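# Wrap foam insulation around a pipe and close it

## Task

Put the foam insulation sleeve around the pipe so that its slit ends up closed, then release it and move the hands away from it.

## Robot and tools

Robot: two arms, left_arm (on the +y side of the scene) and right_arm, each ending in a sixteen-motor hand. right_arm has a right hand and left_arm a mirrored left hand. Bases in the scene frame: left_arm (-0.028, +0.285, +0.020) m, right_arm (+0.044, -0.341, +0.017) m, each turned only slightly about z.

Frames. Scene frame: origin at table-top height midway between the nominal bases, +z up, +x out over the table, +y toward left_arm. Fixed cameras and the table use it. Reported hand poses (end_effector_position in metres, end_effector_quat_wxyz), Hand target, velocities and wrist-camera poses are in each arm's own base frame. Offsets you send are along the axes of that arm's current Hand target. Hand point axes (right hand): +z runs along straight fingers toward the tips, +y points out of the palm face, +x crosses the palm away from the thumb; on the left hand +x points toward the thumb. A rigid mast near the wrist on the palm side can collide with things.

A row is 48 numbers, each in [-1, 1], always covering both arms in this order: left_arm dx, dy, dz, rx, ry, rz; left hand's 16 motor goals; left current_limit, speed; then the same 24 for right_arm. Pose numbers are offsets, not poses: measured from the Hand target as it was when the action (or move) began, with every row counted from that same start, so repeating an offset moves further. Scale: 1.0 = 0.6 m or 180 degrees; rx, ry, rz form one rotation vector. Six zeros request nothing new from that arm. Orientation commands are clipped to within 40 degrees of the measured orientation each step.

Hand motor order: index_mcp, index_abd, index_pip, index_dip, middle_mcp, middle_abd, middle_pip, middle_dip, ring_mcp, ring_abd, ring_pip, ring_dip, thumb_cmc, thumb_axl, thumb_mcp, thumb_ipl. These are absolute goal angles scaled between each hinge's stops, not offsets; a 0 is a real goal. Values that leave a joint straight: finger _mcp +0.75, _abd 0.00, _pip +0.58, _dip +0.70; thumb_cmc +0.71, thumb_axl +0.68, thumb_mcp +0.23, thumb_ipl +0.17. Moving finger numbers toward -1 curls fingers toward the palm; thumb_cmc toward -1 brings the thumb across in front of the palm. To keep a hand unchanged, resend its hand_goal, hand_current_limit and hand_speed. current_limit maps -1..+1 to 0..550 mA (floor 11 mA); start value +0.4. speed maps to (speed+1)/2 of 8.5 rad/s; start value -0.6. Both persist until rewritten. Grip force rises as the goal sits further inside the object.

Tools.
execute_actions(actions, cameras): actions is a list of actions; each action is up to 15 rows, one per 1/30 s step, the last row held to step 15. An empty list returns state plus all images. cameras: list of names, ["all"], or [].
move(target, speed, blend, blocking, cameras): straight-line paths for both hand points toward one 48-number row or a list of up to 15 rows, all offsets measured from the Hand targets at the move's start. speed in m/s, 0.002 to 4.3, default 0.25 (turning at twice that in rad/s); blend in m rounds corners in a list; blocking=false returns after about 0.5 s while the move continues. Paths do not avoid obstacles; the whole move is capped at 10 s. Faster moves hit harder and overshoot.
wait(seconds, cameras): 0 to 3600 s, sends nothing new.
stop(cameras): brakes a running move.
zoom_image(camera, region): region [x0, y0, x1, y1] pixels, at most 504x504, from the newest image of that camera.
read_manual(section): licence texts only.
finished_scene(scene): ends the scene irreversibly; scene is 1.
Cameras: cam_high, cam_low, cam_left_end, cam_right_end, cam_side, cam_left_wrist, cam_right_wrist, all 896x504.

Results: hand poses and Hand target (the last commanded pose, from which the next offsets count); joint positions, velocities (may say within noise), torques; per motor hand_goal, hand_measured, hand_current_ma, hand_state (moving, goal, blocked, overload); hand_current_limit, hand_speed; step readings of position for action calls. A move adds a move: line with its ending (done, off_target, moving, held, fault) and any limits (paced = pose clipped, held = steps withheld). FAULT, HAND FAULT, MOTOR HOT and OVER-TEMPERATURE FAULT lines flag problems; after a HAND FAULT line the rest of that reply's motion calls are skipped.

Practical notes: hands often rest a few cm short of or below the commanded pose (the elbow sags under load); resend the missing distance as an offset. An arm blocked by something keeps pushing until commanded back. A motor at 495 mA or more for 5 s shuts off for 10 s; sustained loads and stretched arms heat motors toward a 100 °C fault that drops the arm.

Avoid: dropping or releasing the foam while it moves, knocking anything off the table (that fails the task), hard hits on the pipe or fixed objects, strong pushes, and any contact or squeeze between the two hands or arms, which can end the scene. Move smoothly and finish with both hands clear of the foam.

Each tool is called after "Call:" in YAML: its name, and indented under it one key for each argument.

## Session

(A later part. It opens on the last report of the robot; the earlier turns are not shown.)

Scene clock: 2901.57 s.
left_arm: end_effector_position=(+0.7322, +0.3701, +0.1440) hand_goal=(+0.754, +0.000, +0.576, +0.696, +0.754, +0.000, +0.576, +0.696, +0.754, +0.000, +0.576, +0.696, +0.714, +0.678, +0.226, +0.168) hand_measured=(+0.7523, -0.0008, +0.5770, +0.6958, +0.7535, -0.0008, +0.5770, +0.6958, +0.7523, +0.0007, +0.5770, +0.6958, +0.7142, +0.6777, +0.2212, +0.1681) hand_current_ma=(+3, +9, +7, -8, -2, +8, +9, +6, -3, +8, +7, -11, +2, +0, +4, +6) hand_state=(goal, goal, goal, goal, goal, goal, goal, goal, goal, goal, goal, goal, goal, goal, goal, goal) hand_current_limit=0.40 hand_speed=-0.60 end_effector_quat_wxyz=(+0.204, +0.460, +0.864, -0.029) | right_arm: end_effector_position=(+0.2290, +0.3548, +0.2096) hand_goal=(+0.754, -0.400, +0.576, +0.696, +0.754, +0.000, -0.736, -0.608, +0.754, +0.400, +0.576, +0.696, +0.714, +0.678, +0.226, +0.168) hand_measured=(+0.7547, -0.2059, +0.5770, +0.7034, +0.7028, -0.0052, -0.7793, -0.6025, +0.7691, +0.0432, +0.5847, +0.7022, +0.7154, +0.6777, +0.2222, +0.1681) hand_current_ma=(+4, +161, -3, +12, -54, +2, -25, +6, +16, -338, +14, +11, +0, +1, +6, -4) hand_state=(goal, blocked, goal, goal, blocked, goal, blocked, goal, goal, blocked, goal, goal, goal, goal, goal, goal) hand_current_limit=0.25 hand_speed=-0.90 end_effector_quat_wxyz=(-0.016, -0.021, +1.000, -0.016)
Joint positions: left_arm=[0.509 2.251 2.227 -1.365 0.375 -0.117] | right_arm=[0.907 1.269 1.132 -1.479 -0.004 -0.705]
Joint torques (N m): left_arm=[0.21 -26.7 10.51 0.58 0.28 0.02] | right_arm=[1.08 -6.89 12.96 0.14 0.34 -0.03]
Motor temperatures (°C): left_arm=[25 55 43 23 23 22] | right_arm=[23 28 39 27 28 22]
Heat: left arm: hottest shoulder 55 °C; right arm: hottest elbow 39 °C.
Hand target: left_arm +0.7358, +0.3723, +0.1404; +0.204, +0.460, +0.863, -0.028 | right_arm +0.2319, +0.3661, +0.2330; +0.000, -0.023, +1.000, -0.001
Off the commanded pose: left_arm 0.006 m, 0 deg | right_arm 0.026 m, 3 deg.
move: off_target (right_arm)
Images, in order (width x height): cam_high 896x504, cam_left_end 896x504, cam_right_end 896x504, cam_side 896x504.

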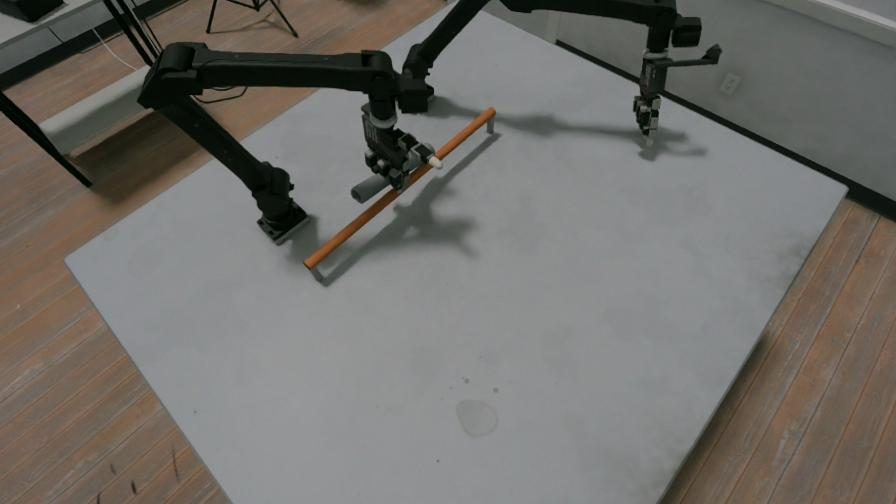

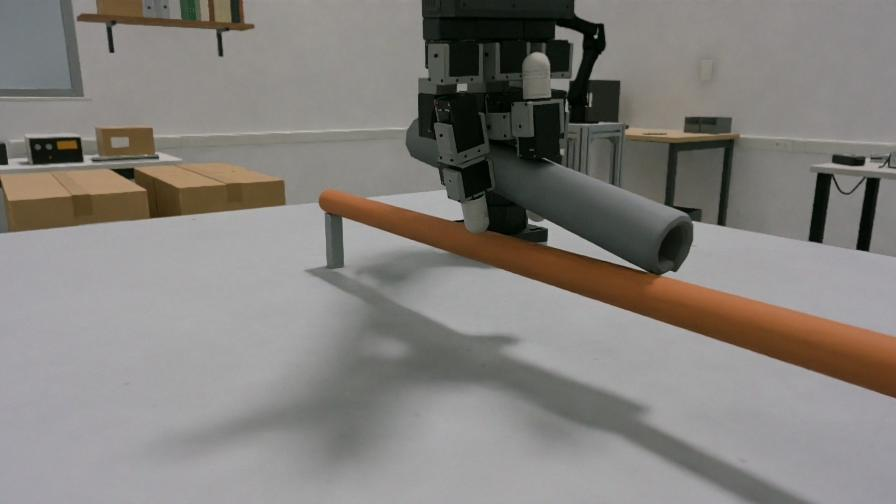

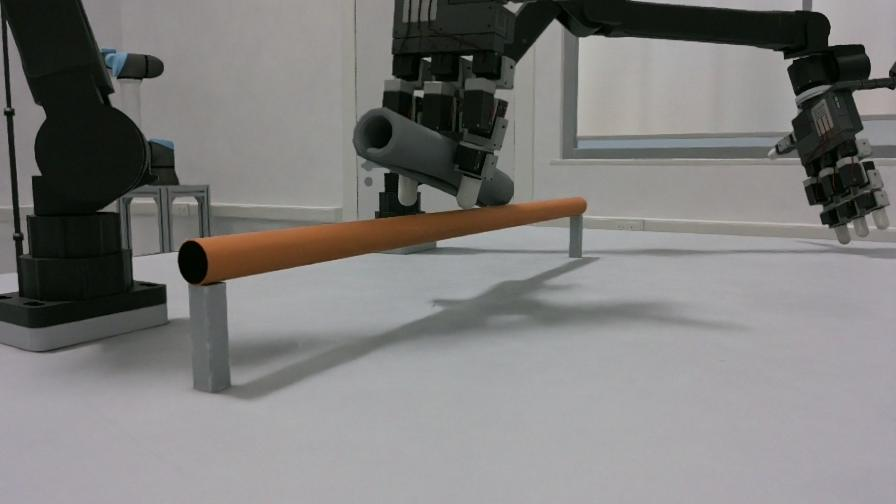

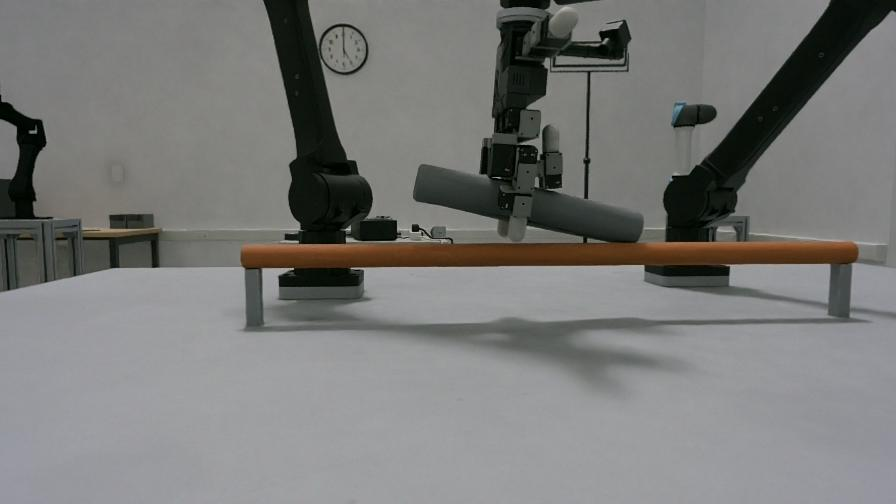

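Call:
move:
  target: [-0.2048,-0.3862,-0.3733,-0.0037,-0.13,0.305,0.754,0.1,0.576,0.696,0.754,0,-0.737,-0.609,0.754,-0.1,0.576,0.696,0.714,0.678,0.226,0.168,0.2,-0.6,0,0,0,0,0,0,0.754,-0.4,0.576,0.696,0.754,0,-0.737,-0.609,0.754,0.4,0.576,0.696,0.714,0.678,0.226,0.168,0.25,-0.9]
  speed: 0.2
  cameras: ["cam_high"]

Scene clock: 2982.00 s.
left_arm: end_effector_position=(+0.5426, +0.1952, +0.3618) hand_goal=(+0.754, +0.100, +0.576, +0.696, +0.754, +0.000, -0.736, -0.608, +0.754, -0.100, +0.576, +0.696, +0.714, +0.678, +0.226, +0.168) hand_measured=(+0.7607, +0.0974, +0.5770, +0.6958, +0.7607, -0.0008, -0.7190, -0.6038, +0.7643, -0.0667, +0.5770, +0.6958, +0.7205, +0.6767, +0.2212, +0.1681) hand_current_ma=(+7, +3, +5, -4, -3, +2, +12, +7, +6, +16, +0, -11, +3, -4, +6, +10) hand_state=(goal, goal, goal, goal, goal, goal, goal, goal, goal, blocked, goal, goal, goal, goal, goal, goal) hand_current_limit=0.20 hand_speed=-0.60 end_effector_quat_wxyz=(+0.361, +0.786, +0.502, +0.001) | right_arm: end_effector_position=(+0.2290, +0.3548, +0.2096) hand_goal=(+0.754, -0.400, +0.576, +0.696, +0.754, +0.000, -0.736, -0.608, +0.754, +0.400, +0.576, +0.696, +0.714, +0.678, +0.226, +0.168) hand_measured=(+0.7547, -0.2059, +0.5757, +0.7022, +0.7028, -0.0052, -0.7793, -0.6025, +0.7679, +0.0417, +0.5834, +0.7022, +0.7142, +0.6777, +0.2222, +0.1672) hand_current_ma=(+1, +157, -3, +11, -56, +3, -33, +4, +15, -342, +9, +8, +4, -1, +2, -4) hand_state=(goal, blocked, goal, goal, blocked, goal, blocked, goal, goal, blocked, goal, goal, goal, goal, goal, goal) hand_current_limit=0.25 hand_speed=-0.90 end_effector_quat_wxyz=(-0.016, -0.021, +1.000, -0.016)
Joint positions: left_arm=[0.636 1.656 1.713 -1.689 0.736 1.094] | right_arm=[0.907 1.269 1.132 -1.479 -0.004 -0.705]
Joint torques (N m): left_arm=[0.67 -18.08 7.69 -0.31 0.84 0.19] | right_arm=[1.03 -6.89 12.96 0.17 0.35 0]
Motor temperatures (°C): left_arm=[25 55 42 23 23 22] | right_arm=[23 29 43 25 25 22]
Heat: left arm: hottest shoulder 55 °C; right arm: hottest elbow 43 °C.
Hand target: left_arm +0.5364, +0.1957, +0.3596; +0.361, +0.788, +0.498, -0.016 | right_arm +0.2320, +0.3662, +0.2330; +0.000, -0.023, +1.000, -0.001
Off the commanded pose: left_arm 0.007 m, 2 deg | right_arm 0.026 m, 3 deg.
joint sent to its limit (left arm) — joint 4 (wrist pitch), lower limit. The joint targets still meet the commanded pose.
move: done

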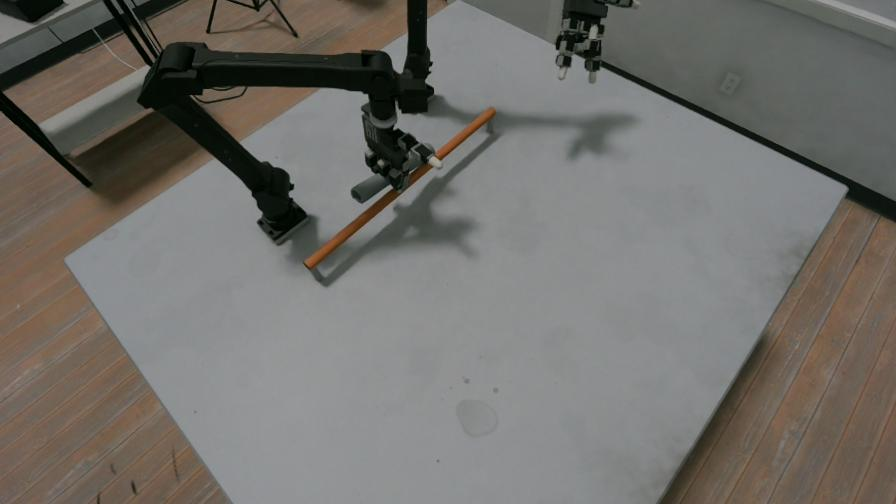

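Call:
move:
  target: [-0.669,-0.1883,0.252,-0.0039,-0.1307,0.3054,0.754,0.1,0.576,0.696,0.754,0,-0.737,-0.609,0.754,-0.1,0.576,0.696,0.714,0.678,0.226,0.168,0.3,-0.6,0,0,0,0,0,0,0.754,-0.4,0.576,0.696,0.754,0,-0.737,-0.609,0.754,0.4,0.576,0.696,0.714,0.678,0.226,0.168,0.25,-0.9]
  speed: 0.15
  cameras: ["cam_high","cam_left_end","cam_side","cam_right_end"]

Scene clock: 2994.80 s.
left_arm: end_effector_position=(+0.2981, -0.1742, +0.3431) hand_goal=(+0.754, +0.100, +0.576, +0.696, +0.754, +0.000, -0.736, -0.608, +0.754, -0.100, +0.576, +0.696, +0.714, +0.678, +0.226, +0.168) hand_measured=(+0.7691, +0.0959, +0.5770, +0.6958, +0.7643, +0.0007, -0.7190, -0.6038, +0.7667, -0.0814, +0.5770, +0.6958, +0.7293, +0.6777, +0.2212, +0.1672) hand_current_ma=(+8, +5, +9, -11, -3, +8, +13, +7, +8, +12, +5, -6, +7, -3, +3, +9) hand_state=(goal, goal, goal, goal, goal, goal, goal, goal, goal, goal, goal, goal, goal, goal, goal, goal) hand_current_limit=0.30 hand_speed=-0.60 end_effector_quat_wxyz=(+0.423, +0.906, -0.002, +0.001) | right_arm: end_effector_position=(+0.2290, +0.3548, +0.2096) hand_goal=(+0.754, -0.400, +0.576, +0.696, +0.754, +0.000, -0.736, -0.608, +0.754, +0.400, +0.576, +0.696, +0.714, +0.678, +0.226, +0.168) hand_measured=(+0.7559, -0.2044, +0.5757, +0.7022, +0.7028, -0.0081, -0.7793, -0.6025, +0.7667, +0.0417, +0.5834, +0.7022, +0.7142, +0.6777, +0.2222, +0.1681) hand_current_ma=(+2, +158, -3, +11, -51, +0, -28, +7, +12, -336, +14, +10, +5, +0, +3, -7) hand_state=(goal, blocked, goal, goal, blocked, goal, blocked, goal, goal, blocked, goal, goal, goal, goal, goal, goal) hand_current_limit=0.25 hand_speed=-0.90 end_effector_quat_wxyz=(-0.016, -0.021, +1.000, -0.016)
Joint positions: left_arm=[0.05 1.071 0.987 -1.547 0.871 1.653] | right_arm=[0.907 1.269 1.132 -1.479 -0.004 -0.705]
Joint torques (N m): left_arm=[-0.62 -7.41 7.65 0.43 0.95 -0.12] | right_arm=[1.08 -6.89 12.94 0.14 0.34 -0.01]
Heat: left arm: hottest shoulder 52 °C; right arm: hottest elbow 43 °C.
Hand target: left_arm +0.2952, -0.1761, +0.3401; +0.423, +0.906, +0.000, +0.000 | right_arm +0.2320, +0.3662, +0.2330; +0.000, -0.023, +1.000, -0.001
Off the commanded pose: left_arm 0.005 m, 0 deg | right_arm 0.026 m, 3 deg.
move: done
Images, in order (width x height): cam_high 896x504, cam_left_end 896x504, cam_right_end 896x504, cam_side 896x504.

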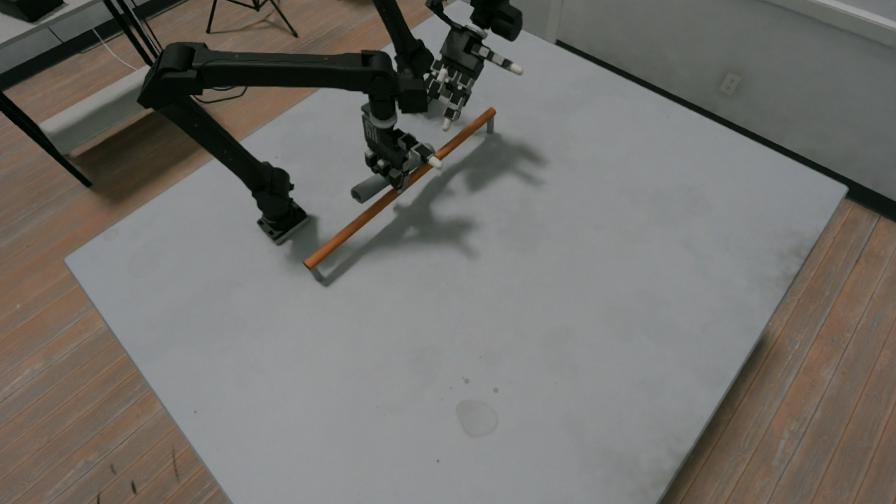

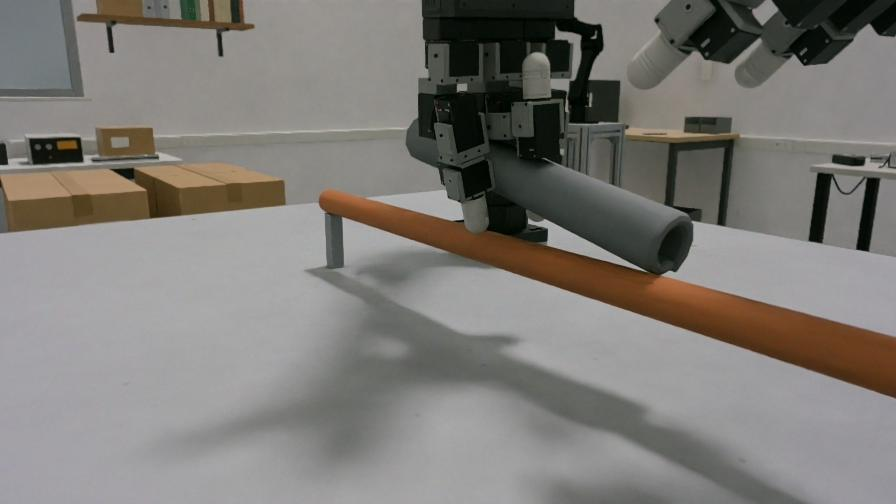

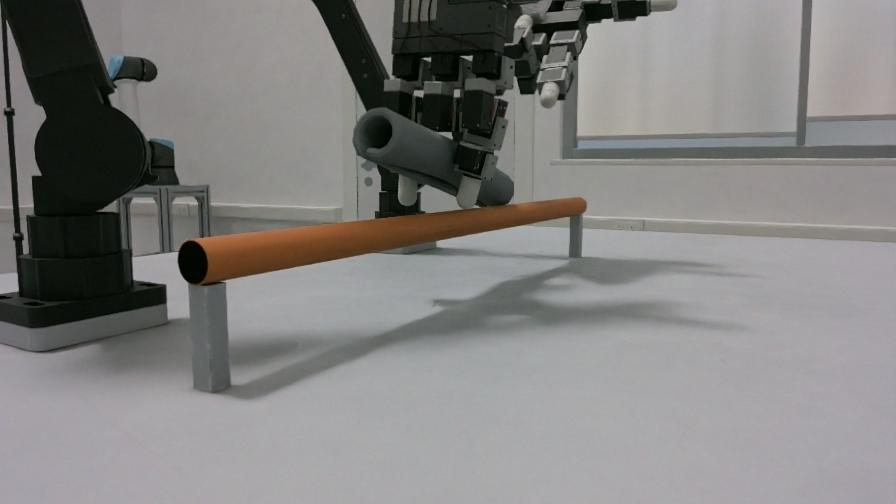

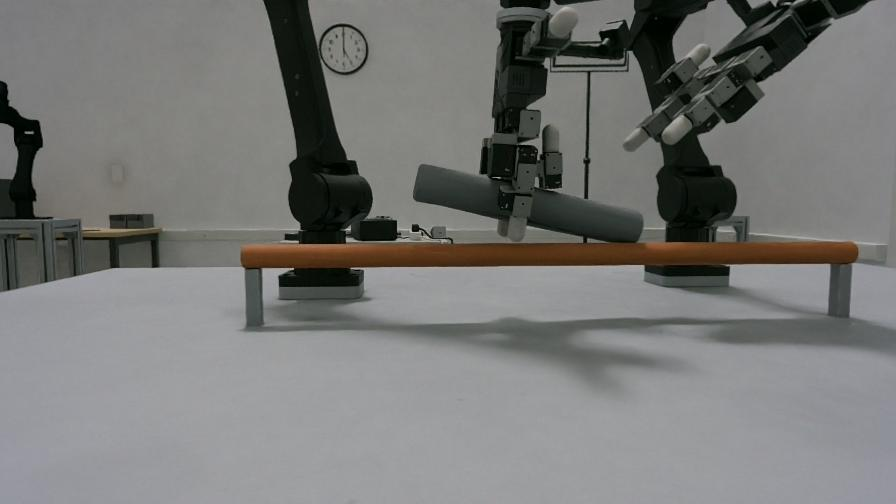

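Call:
move:
  target:
    - [0.0087,0,0.1612,0,0,0,0.754,0.1,0.576,0.696,0.754,0,-0.737,-0.609,0.754,-0.1,0.576,0.696,0.714,0.678,0.226,0.168,0.3,-0.6,0,0,0,0,0,0,0.754,-0.4,0.576,0.696,0.754,0,-0.737,-0.609,0.754,0.4,0.576,0.696,0.714,0.678,0.226,0.168,0.25,-0.9]
    - [0.0087,-0.0485,0.2018,0,0,0,0.754,0.1,0.576,0.696,0.754,0,-0.737,-0.609,0.754,-0.1,0.576,0.696,0.714,0.678,0.226,0.168,0.3,-0.6,0,0,0,0,0,0,0.754,-0.4,0.576,0.696,0.754,0,-0.737,-0.609,0.754,0.4,0.576,0.696,0.714,0.678,0.226,0.168,0.25,-0.9]
  speed: 0.08
  cameras: ["cam_high","cam_left_end","cam_side","cam_right_end","cam_left_wrist"]

Scene clock: 3017.97 s.
left_arm: end_effector_position=(+0.3004, -0.2483, +0.2512) hand_goal=(+0.754, +0.100, +0.576, +0.696, +0.754, +0.000, -0.736, -0.608, +0.754, -0.100, +0.576, +0.696, +0.714, +0.678, +0.226, +0.168) hand_measured=(+0.7679, +0.0959, +0.5770, +0.6958, +0.7643, -0.0008, -0.7190, -0.6038, +0.7667, -0.0814, +0.5770, +0.6958, +0.7293, +0.6777, +0.2212, +0.1672) hand_current_ma=(+13, +7, +9, -10, -1, +9, +9, +6, +7, +8, +1, -8, +14, -2, +3, +7) hand_state=(goal, goal, goal, goal, goal, goal, goal, goal, goal, goal, goal, goal, goal, goal, goal, goal) hand_current_limit=0.30 hand_speed=-0.60 end_effector_quat_wxyz=(+0.425, +0.905, -0.006, +0.011) | right_arm: end_effector_position=(+0.2290, +0.3548, +0.2096) hand_goal=(+0.754, -0.400, +0.576, +0.696, +0.754, +0.000, -0.736, -0.608, +0.754, +0.400, +0.576, +0.696, +0.714, +0.678, +0.226, +0.168) hand_measured=(+0.7559, -0.2059, +0.5757, +0.7022, +0.7028, -0.0081, -0.7793, -0.6038, +0.7679, +0.0417, +0.5847, +0.7009, +0.7154, +0.6767, +0.2222, +0.1672) hand_current_ma=(+4, +158, -5, +10, -49, +1, -30, +8, +16, -343, +12, +7, +2, -1, +6, -6) hand_state=(goal, blocked, goal, goal, blocked, goal, blocked, goal, goal, blocked, goal, goal, goal, goal, goal, goal) hand_current_limit=0.25 hand_speed=-0.90 end_effector_quat_wxyz=(-0.016, -0.021, +1.000, -0.016)
Joint positions: left_arm=[-0.213 1.083 0.737 -0.955 0.847 1.249] | right_arm=[0.907 1.269 1.132 -1.479 -0.004 -0.705]
Joint torques (N m): left_arm=[-0.5 -5.66 7.8 1.44 0.75 -0.12] | right_arm=[1.14 -6.83 12.96 0.14 0.34 -0.01]
Motor temperatures (°C): left_arm=[25 47 39 23 25 22] | right_arm=[23 29 44 25 24 22]
Heat: left arm: hottest shoulder 47 °C; right arm: hottest elbow 44 °C.
Hand target: left_arm +0.3005, -0.2501, +0.2400; +0.423, +0.906, +0.001, +0.000 | right_arm +0.2320, +0.3662, +0.2330; +0.000, -0.023, +1.000, -0.001
Off the commanded pose: left_arm 0.011 m, 1 deg | right_arm 0.026 m, 3 deg.
move: off_target (left_arm)
cam_left_wrist: T_world_to_cam=[[-0.75873, 0.42695, -0.49198, 0.42301], [0.46292, 0.88476, 0.0539, 0.02719], [0.4583, -0.18685, -0.86894, 0.16197]] pos_world=[0.23413, -0.1744, 0.34739]
Images, in order (width x height): cam_high 896x504, cam_left_end 896x504, cam_right_end 896x504, cam_side 896x504, cam_left_wrist 896x504.

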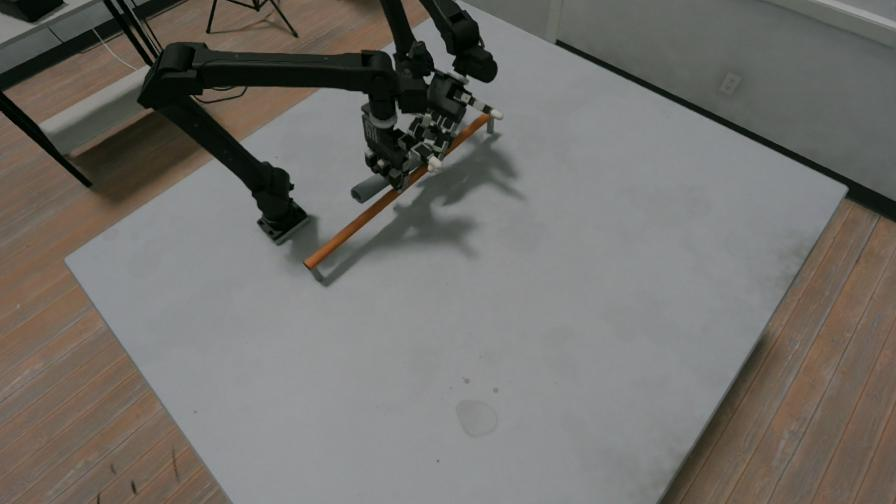

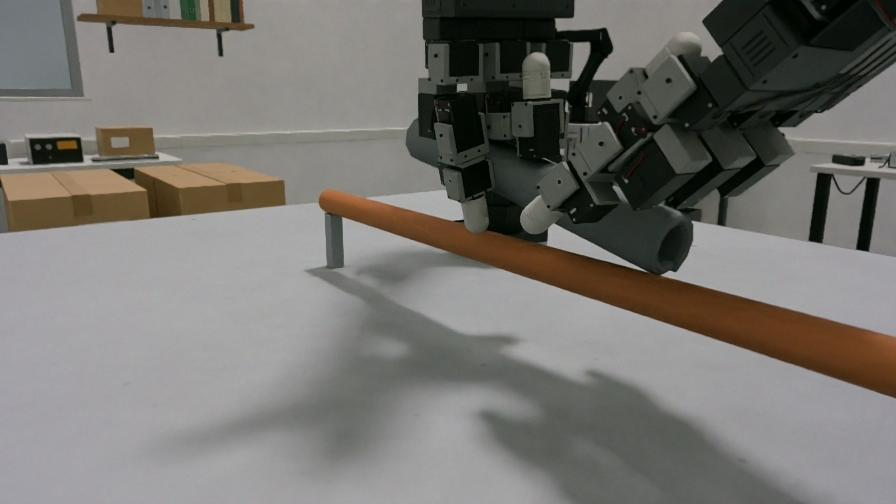

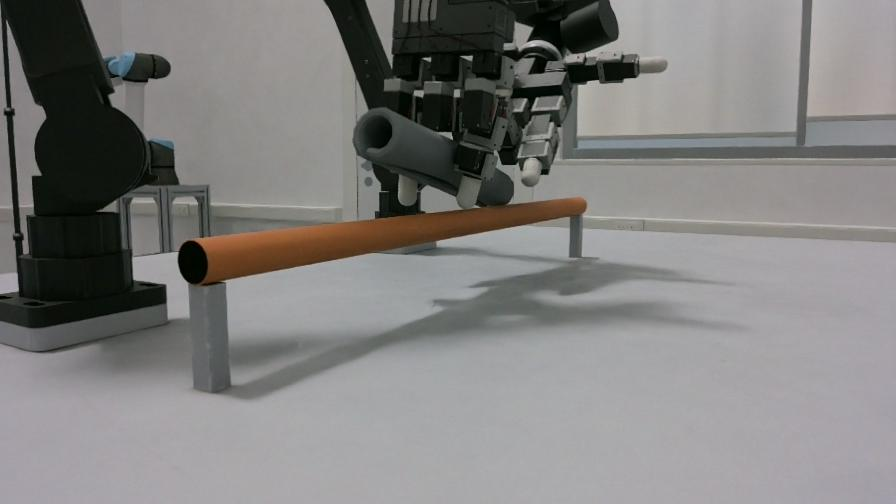

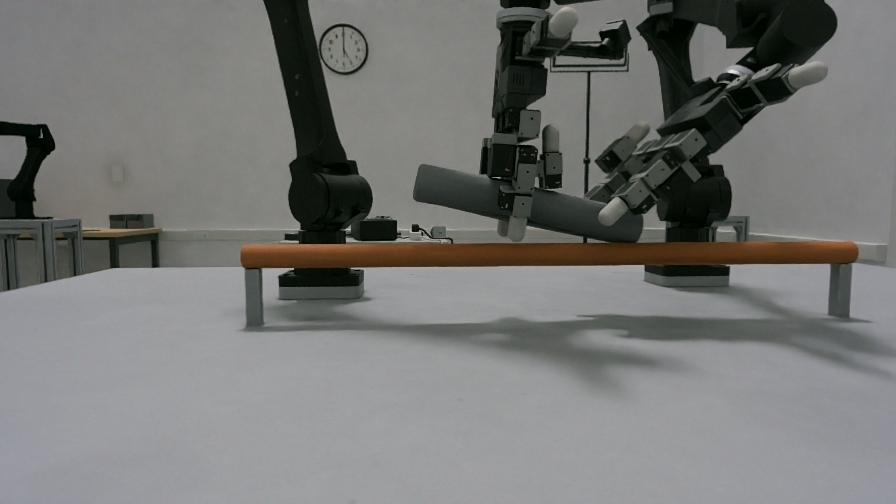

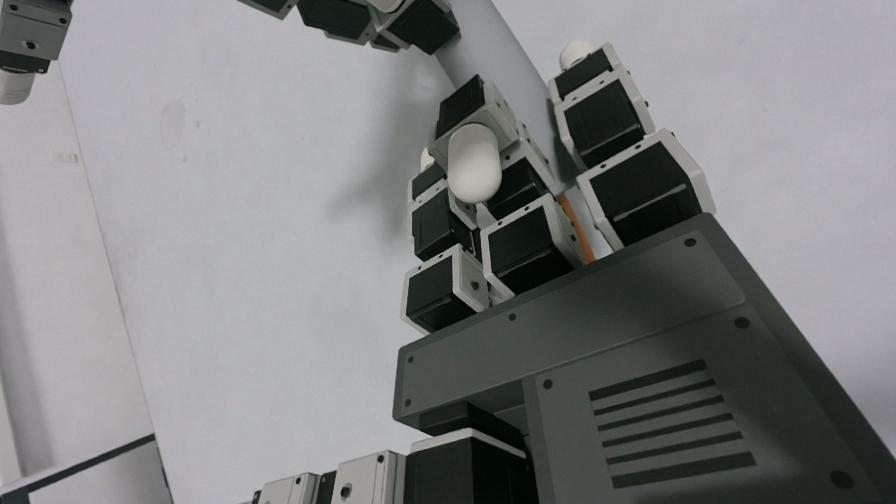

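Call:
execute_actions:
  actions: []

Scene clock: 3041.03 s.
left_arm: end_effector_position=(+0.3004, -0.2483, +0.2512) hand_goal=(+0.754, +0.100, +0.576, +0.696, +0.754, +0.000, -0.736, -0.608, +0.754, -0.100, +0.576, +0.696, +0.714, +0.678, +0.226, +0.168) hand_measured=(+0.7679, +0.0959, +0.5770, +0.6958, +0.7643, -0.0008, -0.7190, -0.6038, +0.7667, -0.0814, +0.5770, +0.6958, +0.7280, +0.6767, +0.2212, +0.1681) hand_current_ma=(+12, +6, +8, -6, +0, +7, +8, +11, +6, +10, +0, -8, +6, -1, +5, +12) hand_state=(goal, goal, goal, goal, goal, goal, goal, goal, goal, goal, goal, goal, goal, goal, goal, goal) hand_current_limit=0.30 hand_speed=-0.60 end_effector_quat_wxyz=(+0.425, +0.905, -0.006, +0.011) | right_arm: end_effector_position=(+0.2290, +0.3548, +0.2096) hand_goal=(+0.754, -0.400, +0.576, +0.696, +0.754, +0.000, -0.736, -0.608, +0.754, +0.400, +0.576, +0.696, +0.714, +0.678, +0.226, +0.168) hand_measured=(+0.7547, -0.2044, +0.5757, +0.7022, +0.7028, -0.0066, -0.7793, -0.6012, +0.7667, +0.0417, +0.5834, +0.7034, +0.7142, +0.6777, +0.2212, +0.1672) hand_current_ma=(-1, +158, -9, +14, -55, +2, -28, +10, +16, -340, +15, +9, +0, -4, +1, -3) hand_state=(goal, blocked, goal, goal, blocked, goal, blocked, goal, goal, blocked, goal, goal, goal, goal, goal, goal) hand_current_limit=0.25 hand_speed=-0.90 end_effector_quat_wxyz=(-0.016, -0.021, +1.000, -0.016)
Joint positions: left_arm=[-0.213 1.083 0.737 -0.955 0.847 1.249] | right_arm=[0.907 1.269 1.132 -1.479 -0.004 -0.705]
Joint velocities: within noise
Joint torques (N m): left_arm=[-0.38 -5.83 7.82 1.22 0.76 -0.11] | right_arm=[1.03 -6.83 13 0.13 0.34 -0.02]
Motor temperatures (°C): left_arm=[25 44 38 23 25 22] | right_arm=[23 29 44 25 24 22]
Heat: left arm: hottest shoulder 44 °C; right arm: hottest elbow 44 °C.
Hand target: left_arm +0.3005, -0.2501, +0.2400; +0.423, +0.906, +0.000, +0.000 | right_arm +0.2320, +0.3662, +0.2330; +0.000, -0.023, +1.000, -0.001
Off the commanded pose: left_arm 0.011 m, 1 deg | right_arm 0.026 m, 3 deg.
camera_calibration:
cam_left_wrist: T_world_to_cam=[[-0.75854, 0.42693, -0.49229, 0.42307], [0.46293, 0.88475, 0.05398, 0.02716], [0.4586, -0.18695, -0.86875, 0.16182]] pos_world=[0.23413, -0.1744, 0.34739]
cam_right_wrist: T_world_to_cam=[[0.73853, 0.67342, -0.03296, -0.37052], [0.47136, -0.48074, 0.7394, -0.13769], [0.48208, -0.56161, -0.67246, 0.3558]] pos_world=[0.16702, 0.38314, 0.32885]

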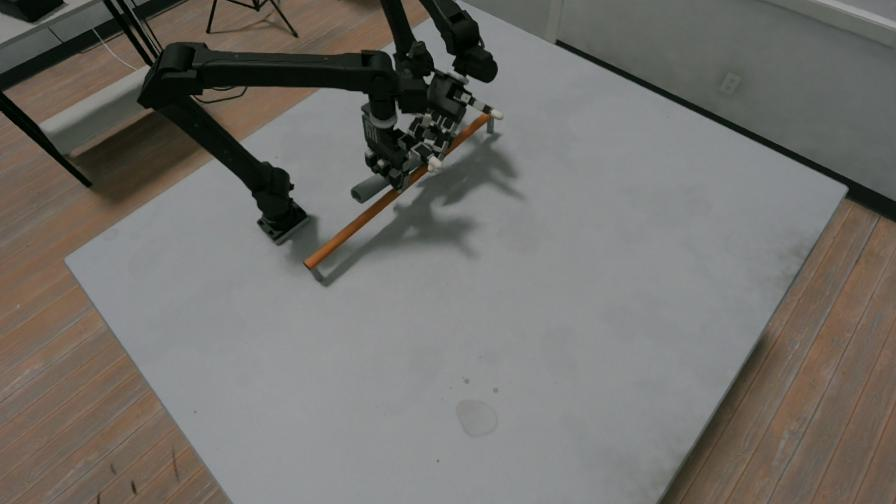

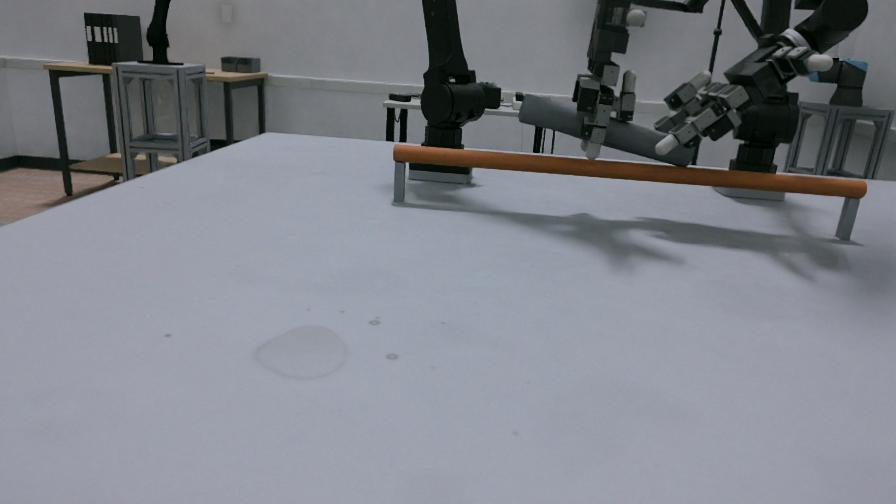

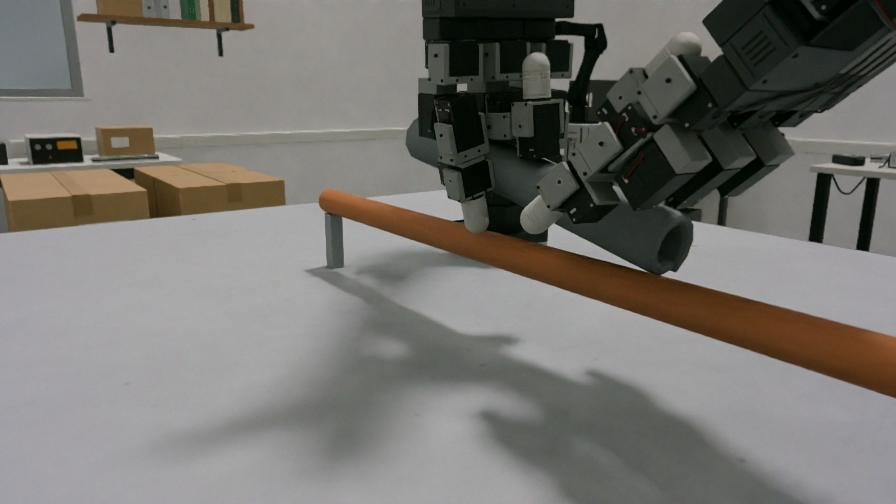

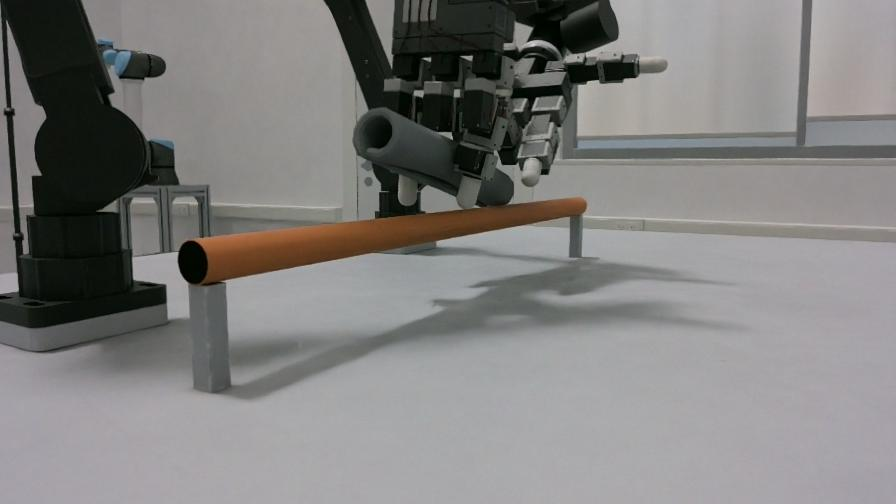

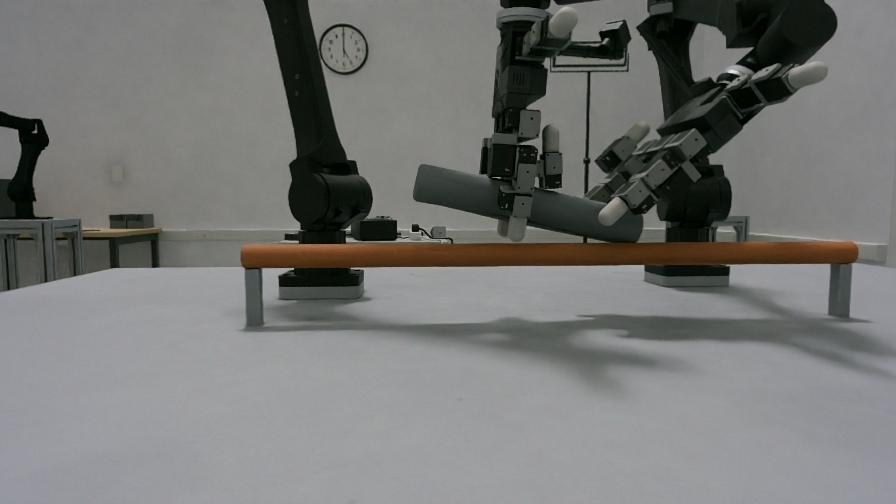

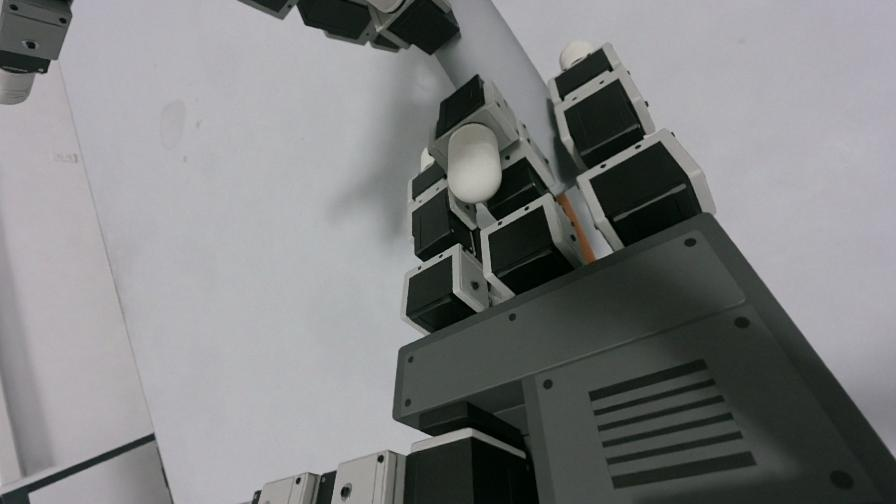

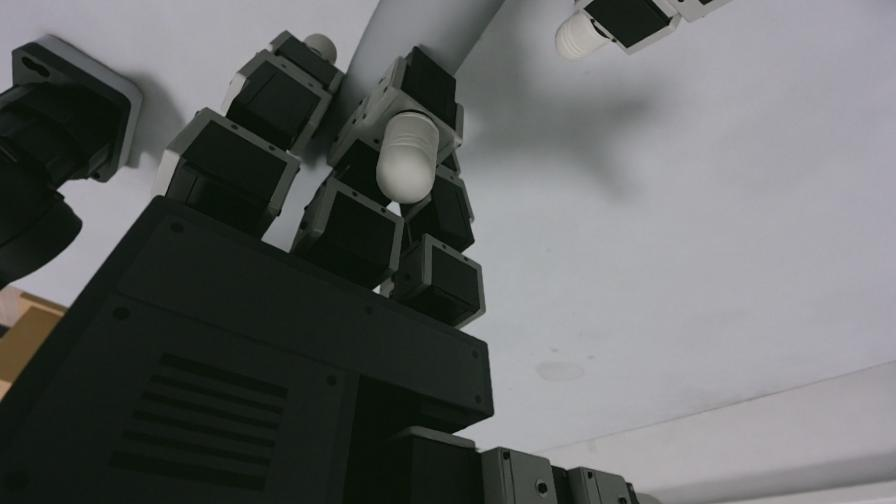

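Call:
move:
  target: [0,-0.01917,0.01605,0,0,0,0.754,0.1,0.576,0.696,0.754,0,-0.737,-0.609,0.754,-0.1,0.576,0.696,0.714,0.678,0.226,0.168,0.3,-0.6,0,0,0,0,0,0,0.754,-0.4,0.576,0.696,0.754,0,-0.737,-0.609,0.754,0.4,0.576,0.696,0.714,0.678,0.226,0.168,0.25,-0.9]
  speed: 0.05
  cameras: ["cam_left_end","cam_side","cam_left_wrist","cam_right_wrist"]

Scene clock: 3049.40 s.
left_arm: end_effector_position=(+0.3007, -0.2483, +0.2362) hand_goal=(+0.754, +0.100, +0.576, +0.696, +0.754, +0.000, -0.736, -0.608, +0.754, -0.100, +0.576, +0.696, +0.714, +0.678, +0.226, +0.168) hand_measured=(+0.7679, +0.0959, +0.5770, +0.6958, +0.7643, -0.0008, -0.7190, -0.6038, +0.7667, -0.0814, +0.5770, +0.6958, +0.7280, +0.6767, +0.2212, +0.1672) hand_current_ma=(+15, +4, +13, -7, -4, +6, +11, +5, -2, +10, +3, -7, +7, +1, +5, +6) hand_state=(goal, goal, goal, goal, goal, goal, goal, goal, goal, goal, goal, goal, goal, goal, goal, goal) hand_current_limit=0.30 hand_speed=-0.60 end_effector_quat_wxyz=(+0.425, +0.905, -0.006, +0.011) | right_arm: end_effector_position=(+0.2290, +0.3548, +0.2096) hand_goal=(+0.754, -0.400, +0.576, +0.696, +0.754, +0.000, -0.736, -0.608, +0.754, +0.400, +0.576, +0.696, +0.714, +0.678, +0.226, +0.168) hand_measured=(+0.7547, -0.2044, +0.5757, +0.7022, +0.7040, -0.0066, -0.7793, -0.6025, +0.7679, +0.0432, +0.5834, +0.7022, +0.7142, +0.6767, +0.2212, +0.1672) hand_current_ma=(+1, +162, -5, +10, -52, +4, -31, +11, +16, -337, +15, +12, +1, -1, +7, -5) hand_state=(goal, blocked, goal, goal, blocked, goal, blocked, goal, goal, blocked, goal, goal, goal, goal, goal, goal) hand_current_limit=0.25 hand_speed=-0.90 end_effector_quat_wxyz=(-0.016, -0.021, +1.000, -0.016)
Joint positions: left_arm=[-0.213 1.102 0.708 -0.906 0.847 1.249] | right_arm=[0.907 1.269 1.132 -1.479 -0.004 -0.705]
Joint torques (N m): left_arm=[-0.56 -5.83 7.64 1.24 0.74 -0.11] | right_arm=[1.08 -6.89 12.97 0.13 0.34 -0.01]
Heat: left arm: hottest shoulder 44 °C; right arm: hottest elbow 45 °C.
Hand target: left_arm +0.3005, -0.2501, +0.2250; +0.423, +0.906, +0.000, +0.000 | right_arm +0.2320, +0.3662, +0.2330; +0.000, -0.023, +1.000, -0.001
Off the commanded pose: left_arm 0.011 m, 1 deg | right_arm 0.026 m, 3 deg.
move: off_target (left_arm)
cam_left_wrist: T_world_to_cam=[[-0.75854, 0.42693, -0.49229, 0.41591], [0.46293, 0.88475, 0.05398, 0.02792], [0.4586, -0.18695, -0.86875, 0.14854]] pos_world=[0.23443, -0.1745, 0.33229]
cam_right_wrist: T_world_to_cam=[[0.73853, 0.67342, -0.03296, -0.37052], [0.47136, -0.48074, 0.7394, -0.13769], [0.48208, -0.56161, -0.67246, 0.3558]] pos_world=[0.16702, 0.38314, 0.32885]

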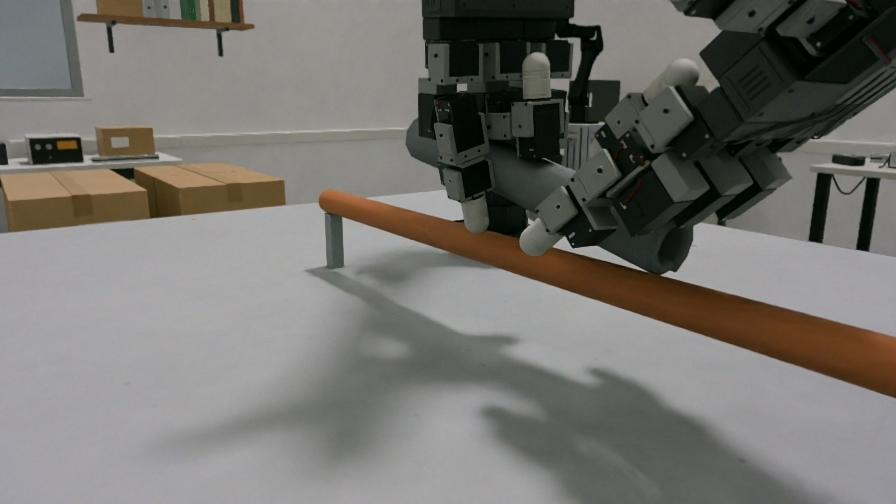

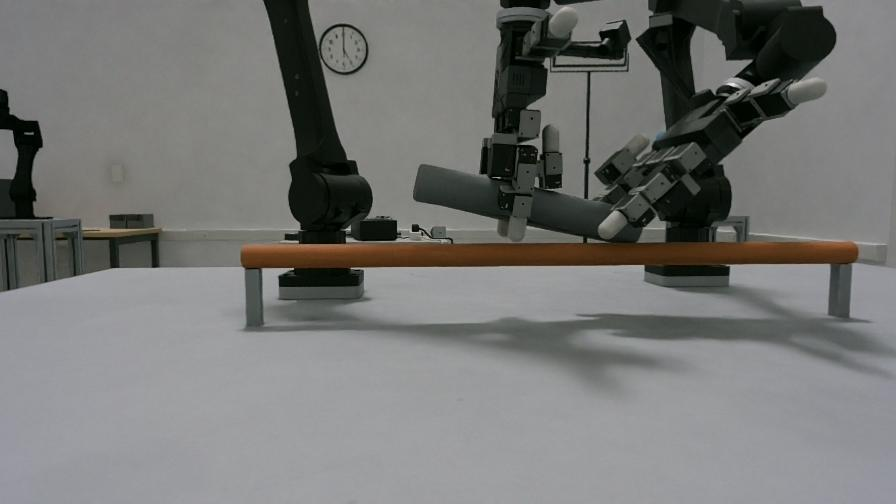

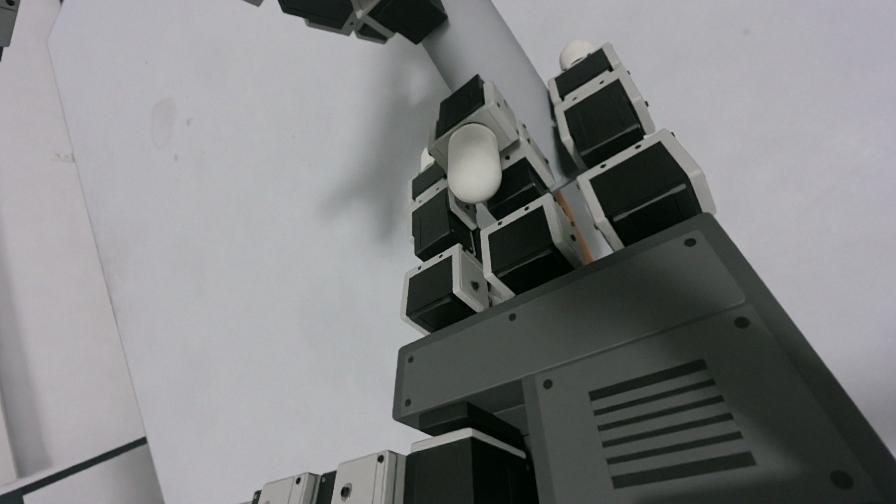

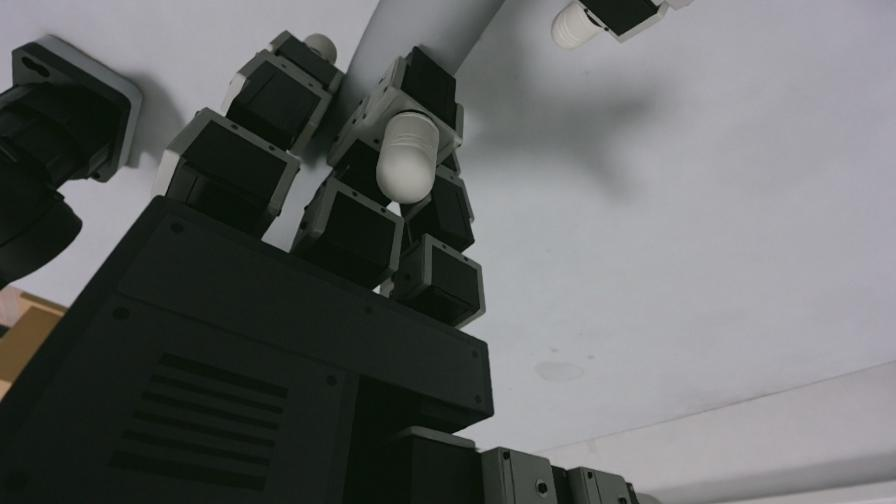

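Call:
move:
  target: [0,-0.01277,0.0107,0,0,0,0.754,0.1,0.576,0.696,0.754,0,-0.737,-0.609,0.754,-0.1,0.576,0.696,0.714,0.678,0.226,0.168,0.3,-0.6,0,0,0,0,0,0,0.754,-0.4,0.576,0.696,0.754,0,-0.737,-0.609,0.754,0.4,0.576,0.696,0.714,0.678,0.226,0.168,0.25,-0.9]
  speed: 0.05
  cameras: ["cam_left_end","cam_side","cam_left_wrist"]

Call:
zoom_image:
  camera: "cam_left_end"
  region: [500, 120, 740, 300]

Scene clock: 3054.63 s.
left_arm: end_effector_position=(+0.3010, -0.2484, +0.2266) hand_goal=(+0.754, +0.100, +0.576, +0.696, +0.754, +0.000, -0.736, -0.608, +0.754, -0.100, +0.576, +0.696, +0.714, +0.678, +0.226, +0.168) hand_measured=(+0.7679, +0.0959, +0.5770, +0.6958, +0.7655, -0.0008, -0.7190, -0.6038, +0.7667, -0.0828, +0.5770, +0.6958, +0.7280, +0.6777, +0.2212, +0.1681) hand_current_ma=(+10, +9, +15, -7, -5, +5, +9, +4, +1, +10, -1, -6, +16, -3, +1, +15) hand_state=(goal, goal, goal, goal, goal, goal, goal, goal, goal, goal, goal, goal, goal, goal, goal, goal) hand_current_limit=0.30 hand_speed=-0.60 end_effector_quat_wxyz=(+0.425, +0.905, -0.006, +0.011) | right_arm: end_effector_position=(+0.2291, +0.3547, +0.2096) hand_goal=(+0.754, -0.400, +0.576, +0.696, +0.754, +0.000, -0.736, -0.608, +0.754, +0.400, +0.576, +0.696, +0.714, +0.678, +0.226, +0.168) hand_measured=(+0.7559, -0.2044, +0.5757, +0.7009, +0.7040, -0.0052, -0.7780, -0.6025, +0.7679, +0.0432, +0.5847, +0.7009, +0.7142, +0.6777, +0.2212, +0.1672) hand_current_ma=(+1, +158, -3, +6, -51, +2, -28, +9, +17, -341, +11, +13, +2, -3, +0, -6) hand_state=(goal, blocked, goal, goal, blocked, goal, blocked, goal, goal, blocked, goal, goal, goal, goal, goal, goal) hand_current_limit=0.25 hand_speed=-0.90 end_effector_quat_wxyz=(-0.015, -0.021, +1.000, -0.016)
Joint positions: left_arm=[-0.213 1.116 0.69 -0.874 0.847 1.249] | right_arm=[0.907 1.269 1.132 -1.479 -0.003 -0.705]
Joint torques (N m): left_arm=[-0.56 -5.3 7.53 1.26 0.74 -0.09] | right_arm=[1.03 -6.95 12.92 0.14 0.32 -0.02]
Heat: left arm: hottest shoulder 43 °C; right arm: hottest elbow 45 °C.
Hand target: left_arm +0.3005, -0.2501, +0.2150; +0.423, +0.906, +0.000, +0.000 | right_arm +0.2320, +0.3661, +0.2330; +0.000, -0.023, +1.000, -0.001
Off the commanded pose: left_arm 0.012 m, 1 deg | right_arm 0.026 m, 3 deg.
move: off_target (left_arm)
cam_left_wrist: T_world_to_cam=[[-0.75839, 0.42692, -0.49253, 0.41137], [0.4629, 0.88475, 0.05413, 0.02831], [0.45888, -0.18694, -0.86861, 0.14]] pos_world=[0.23463, -0.1745, 0.32269]

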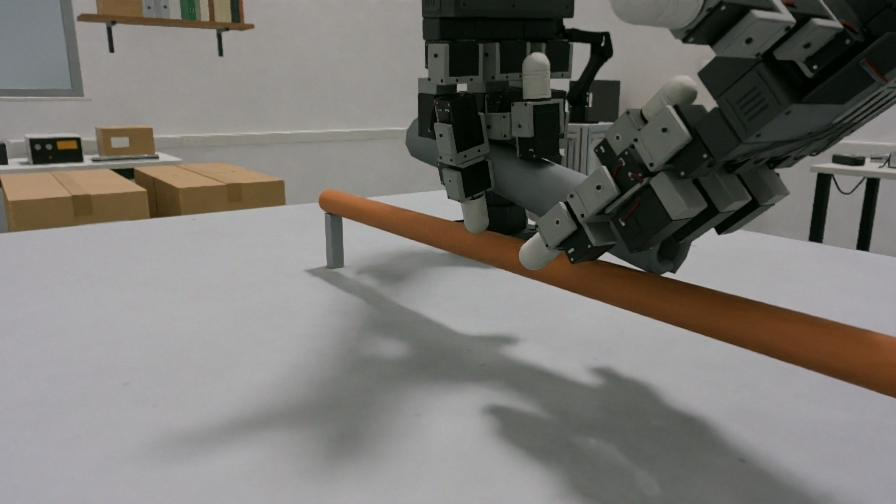

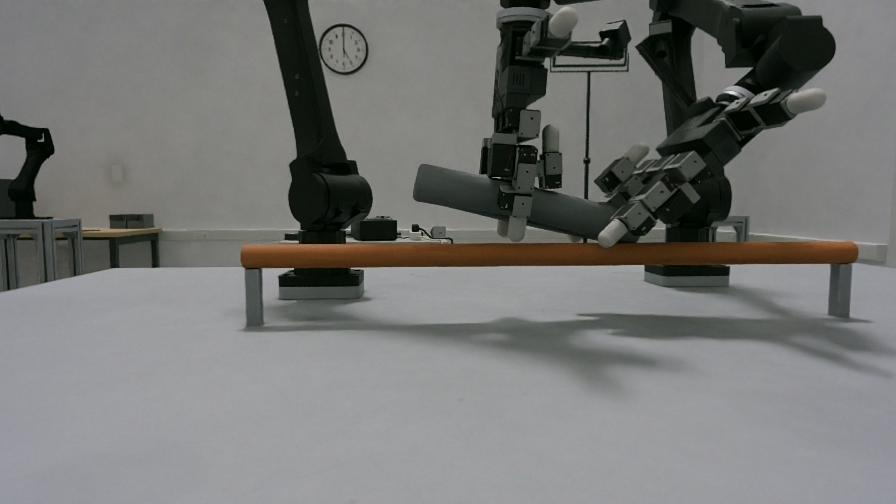

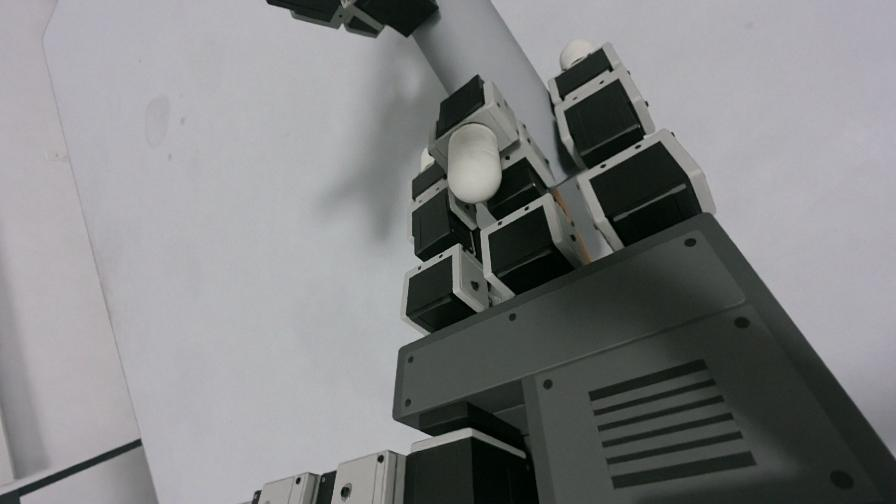

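Scaled by 2.100 from the camera's image (finer frame: 1280x720).

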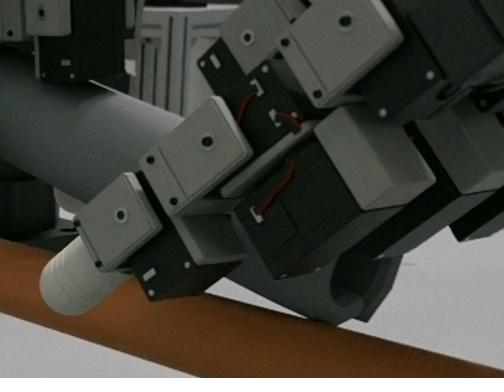

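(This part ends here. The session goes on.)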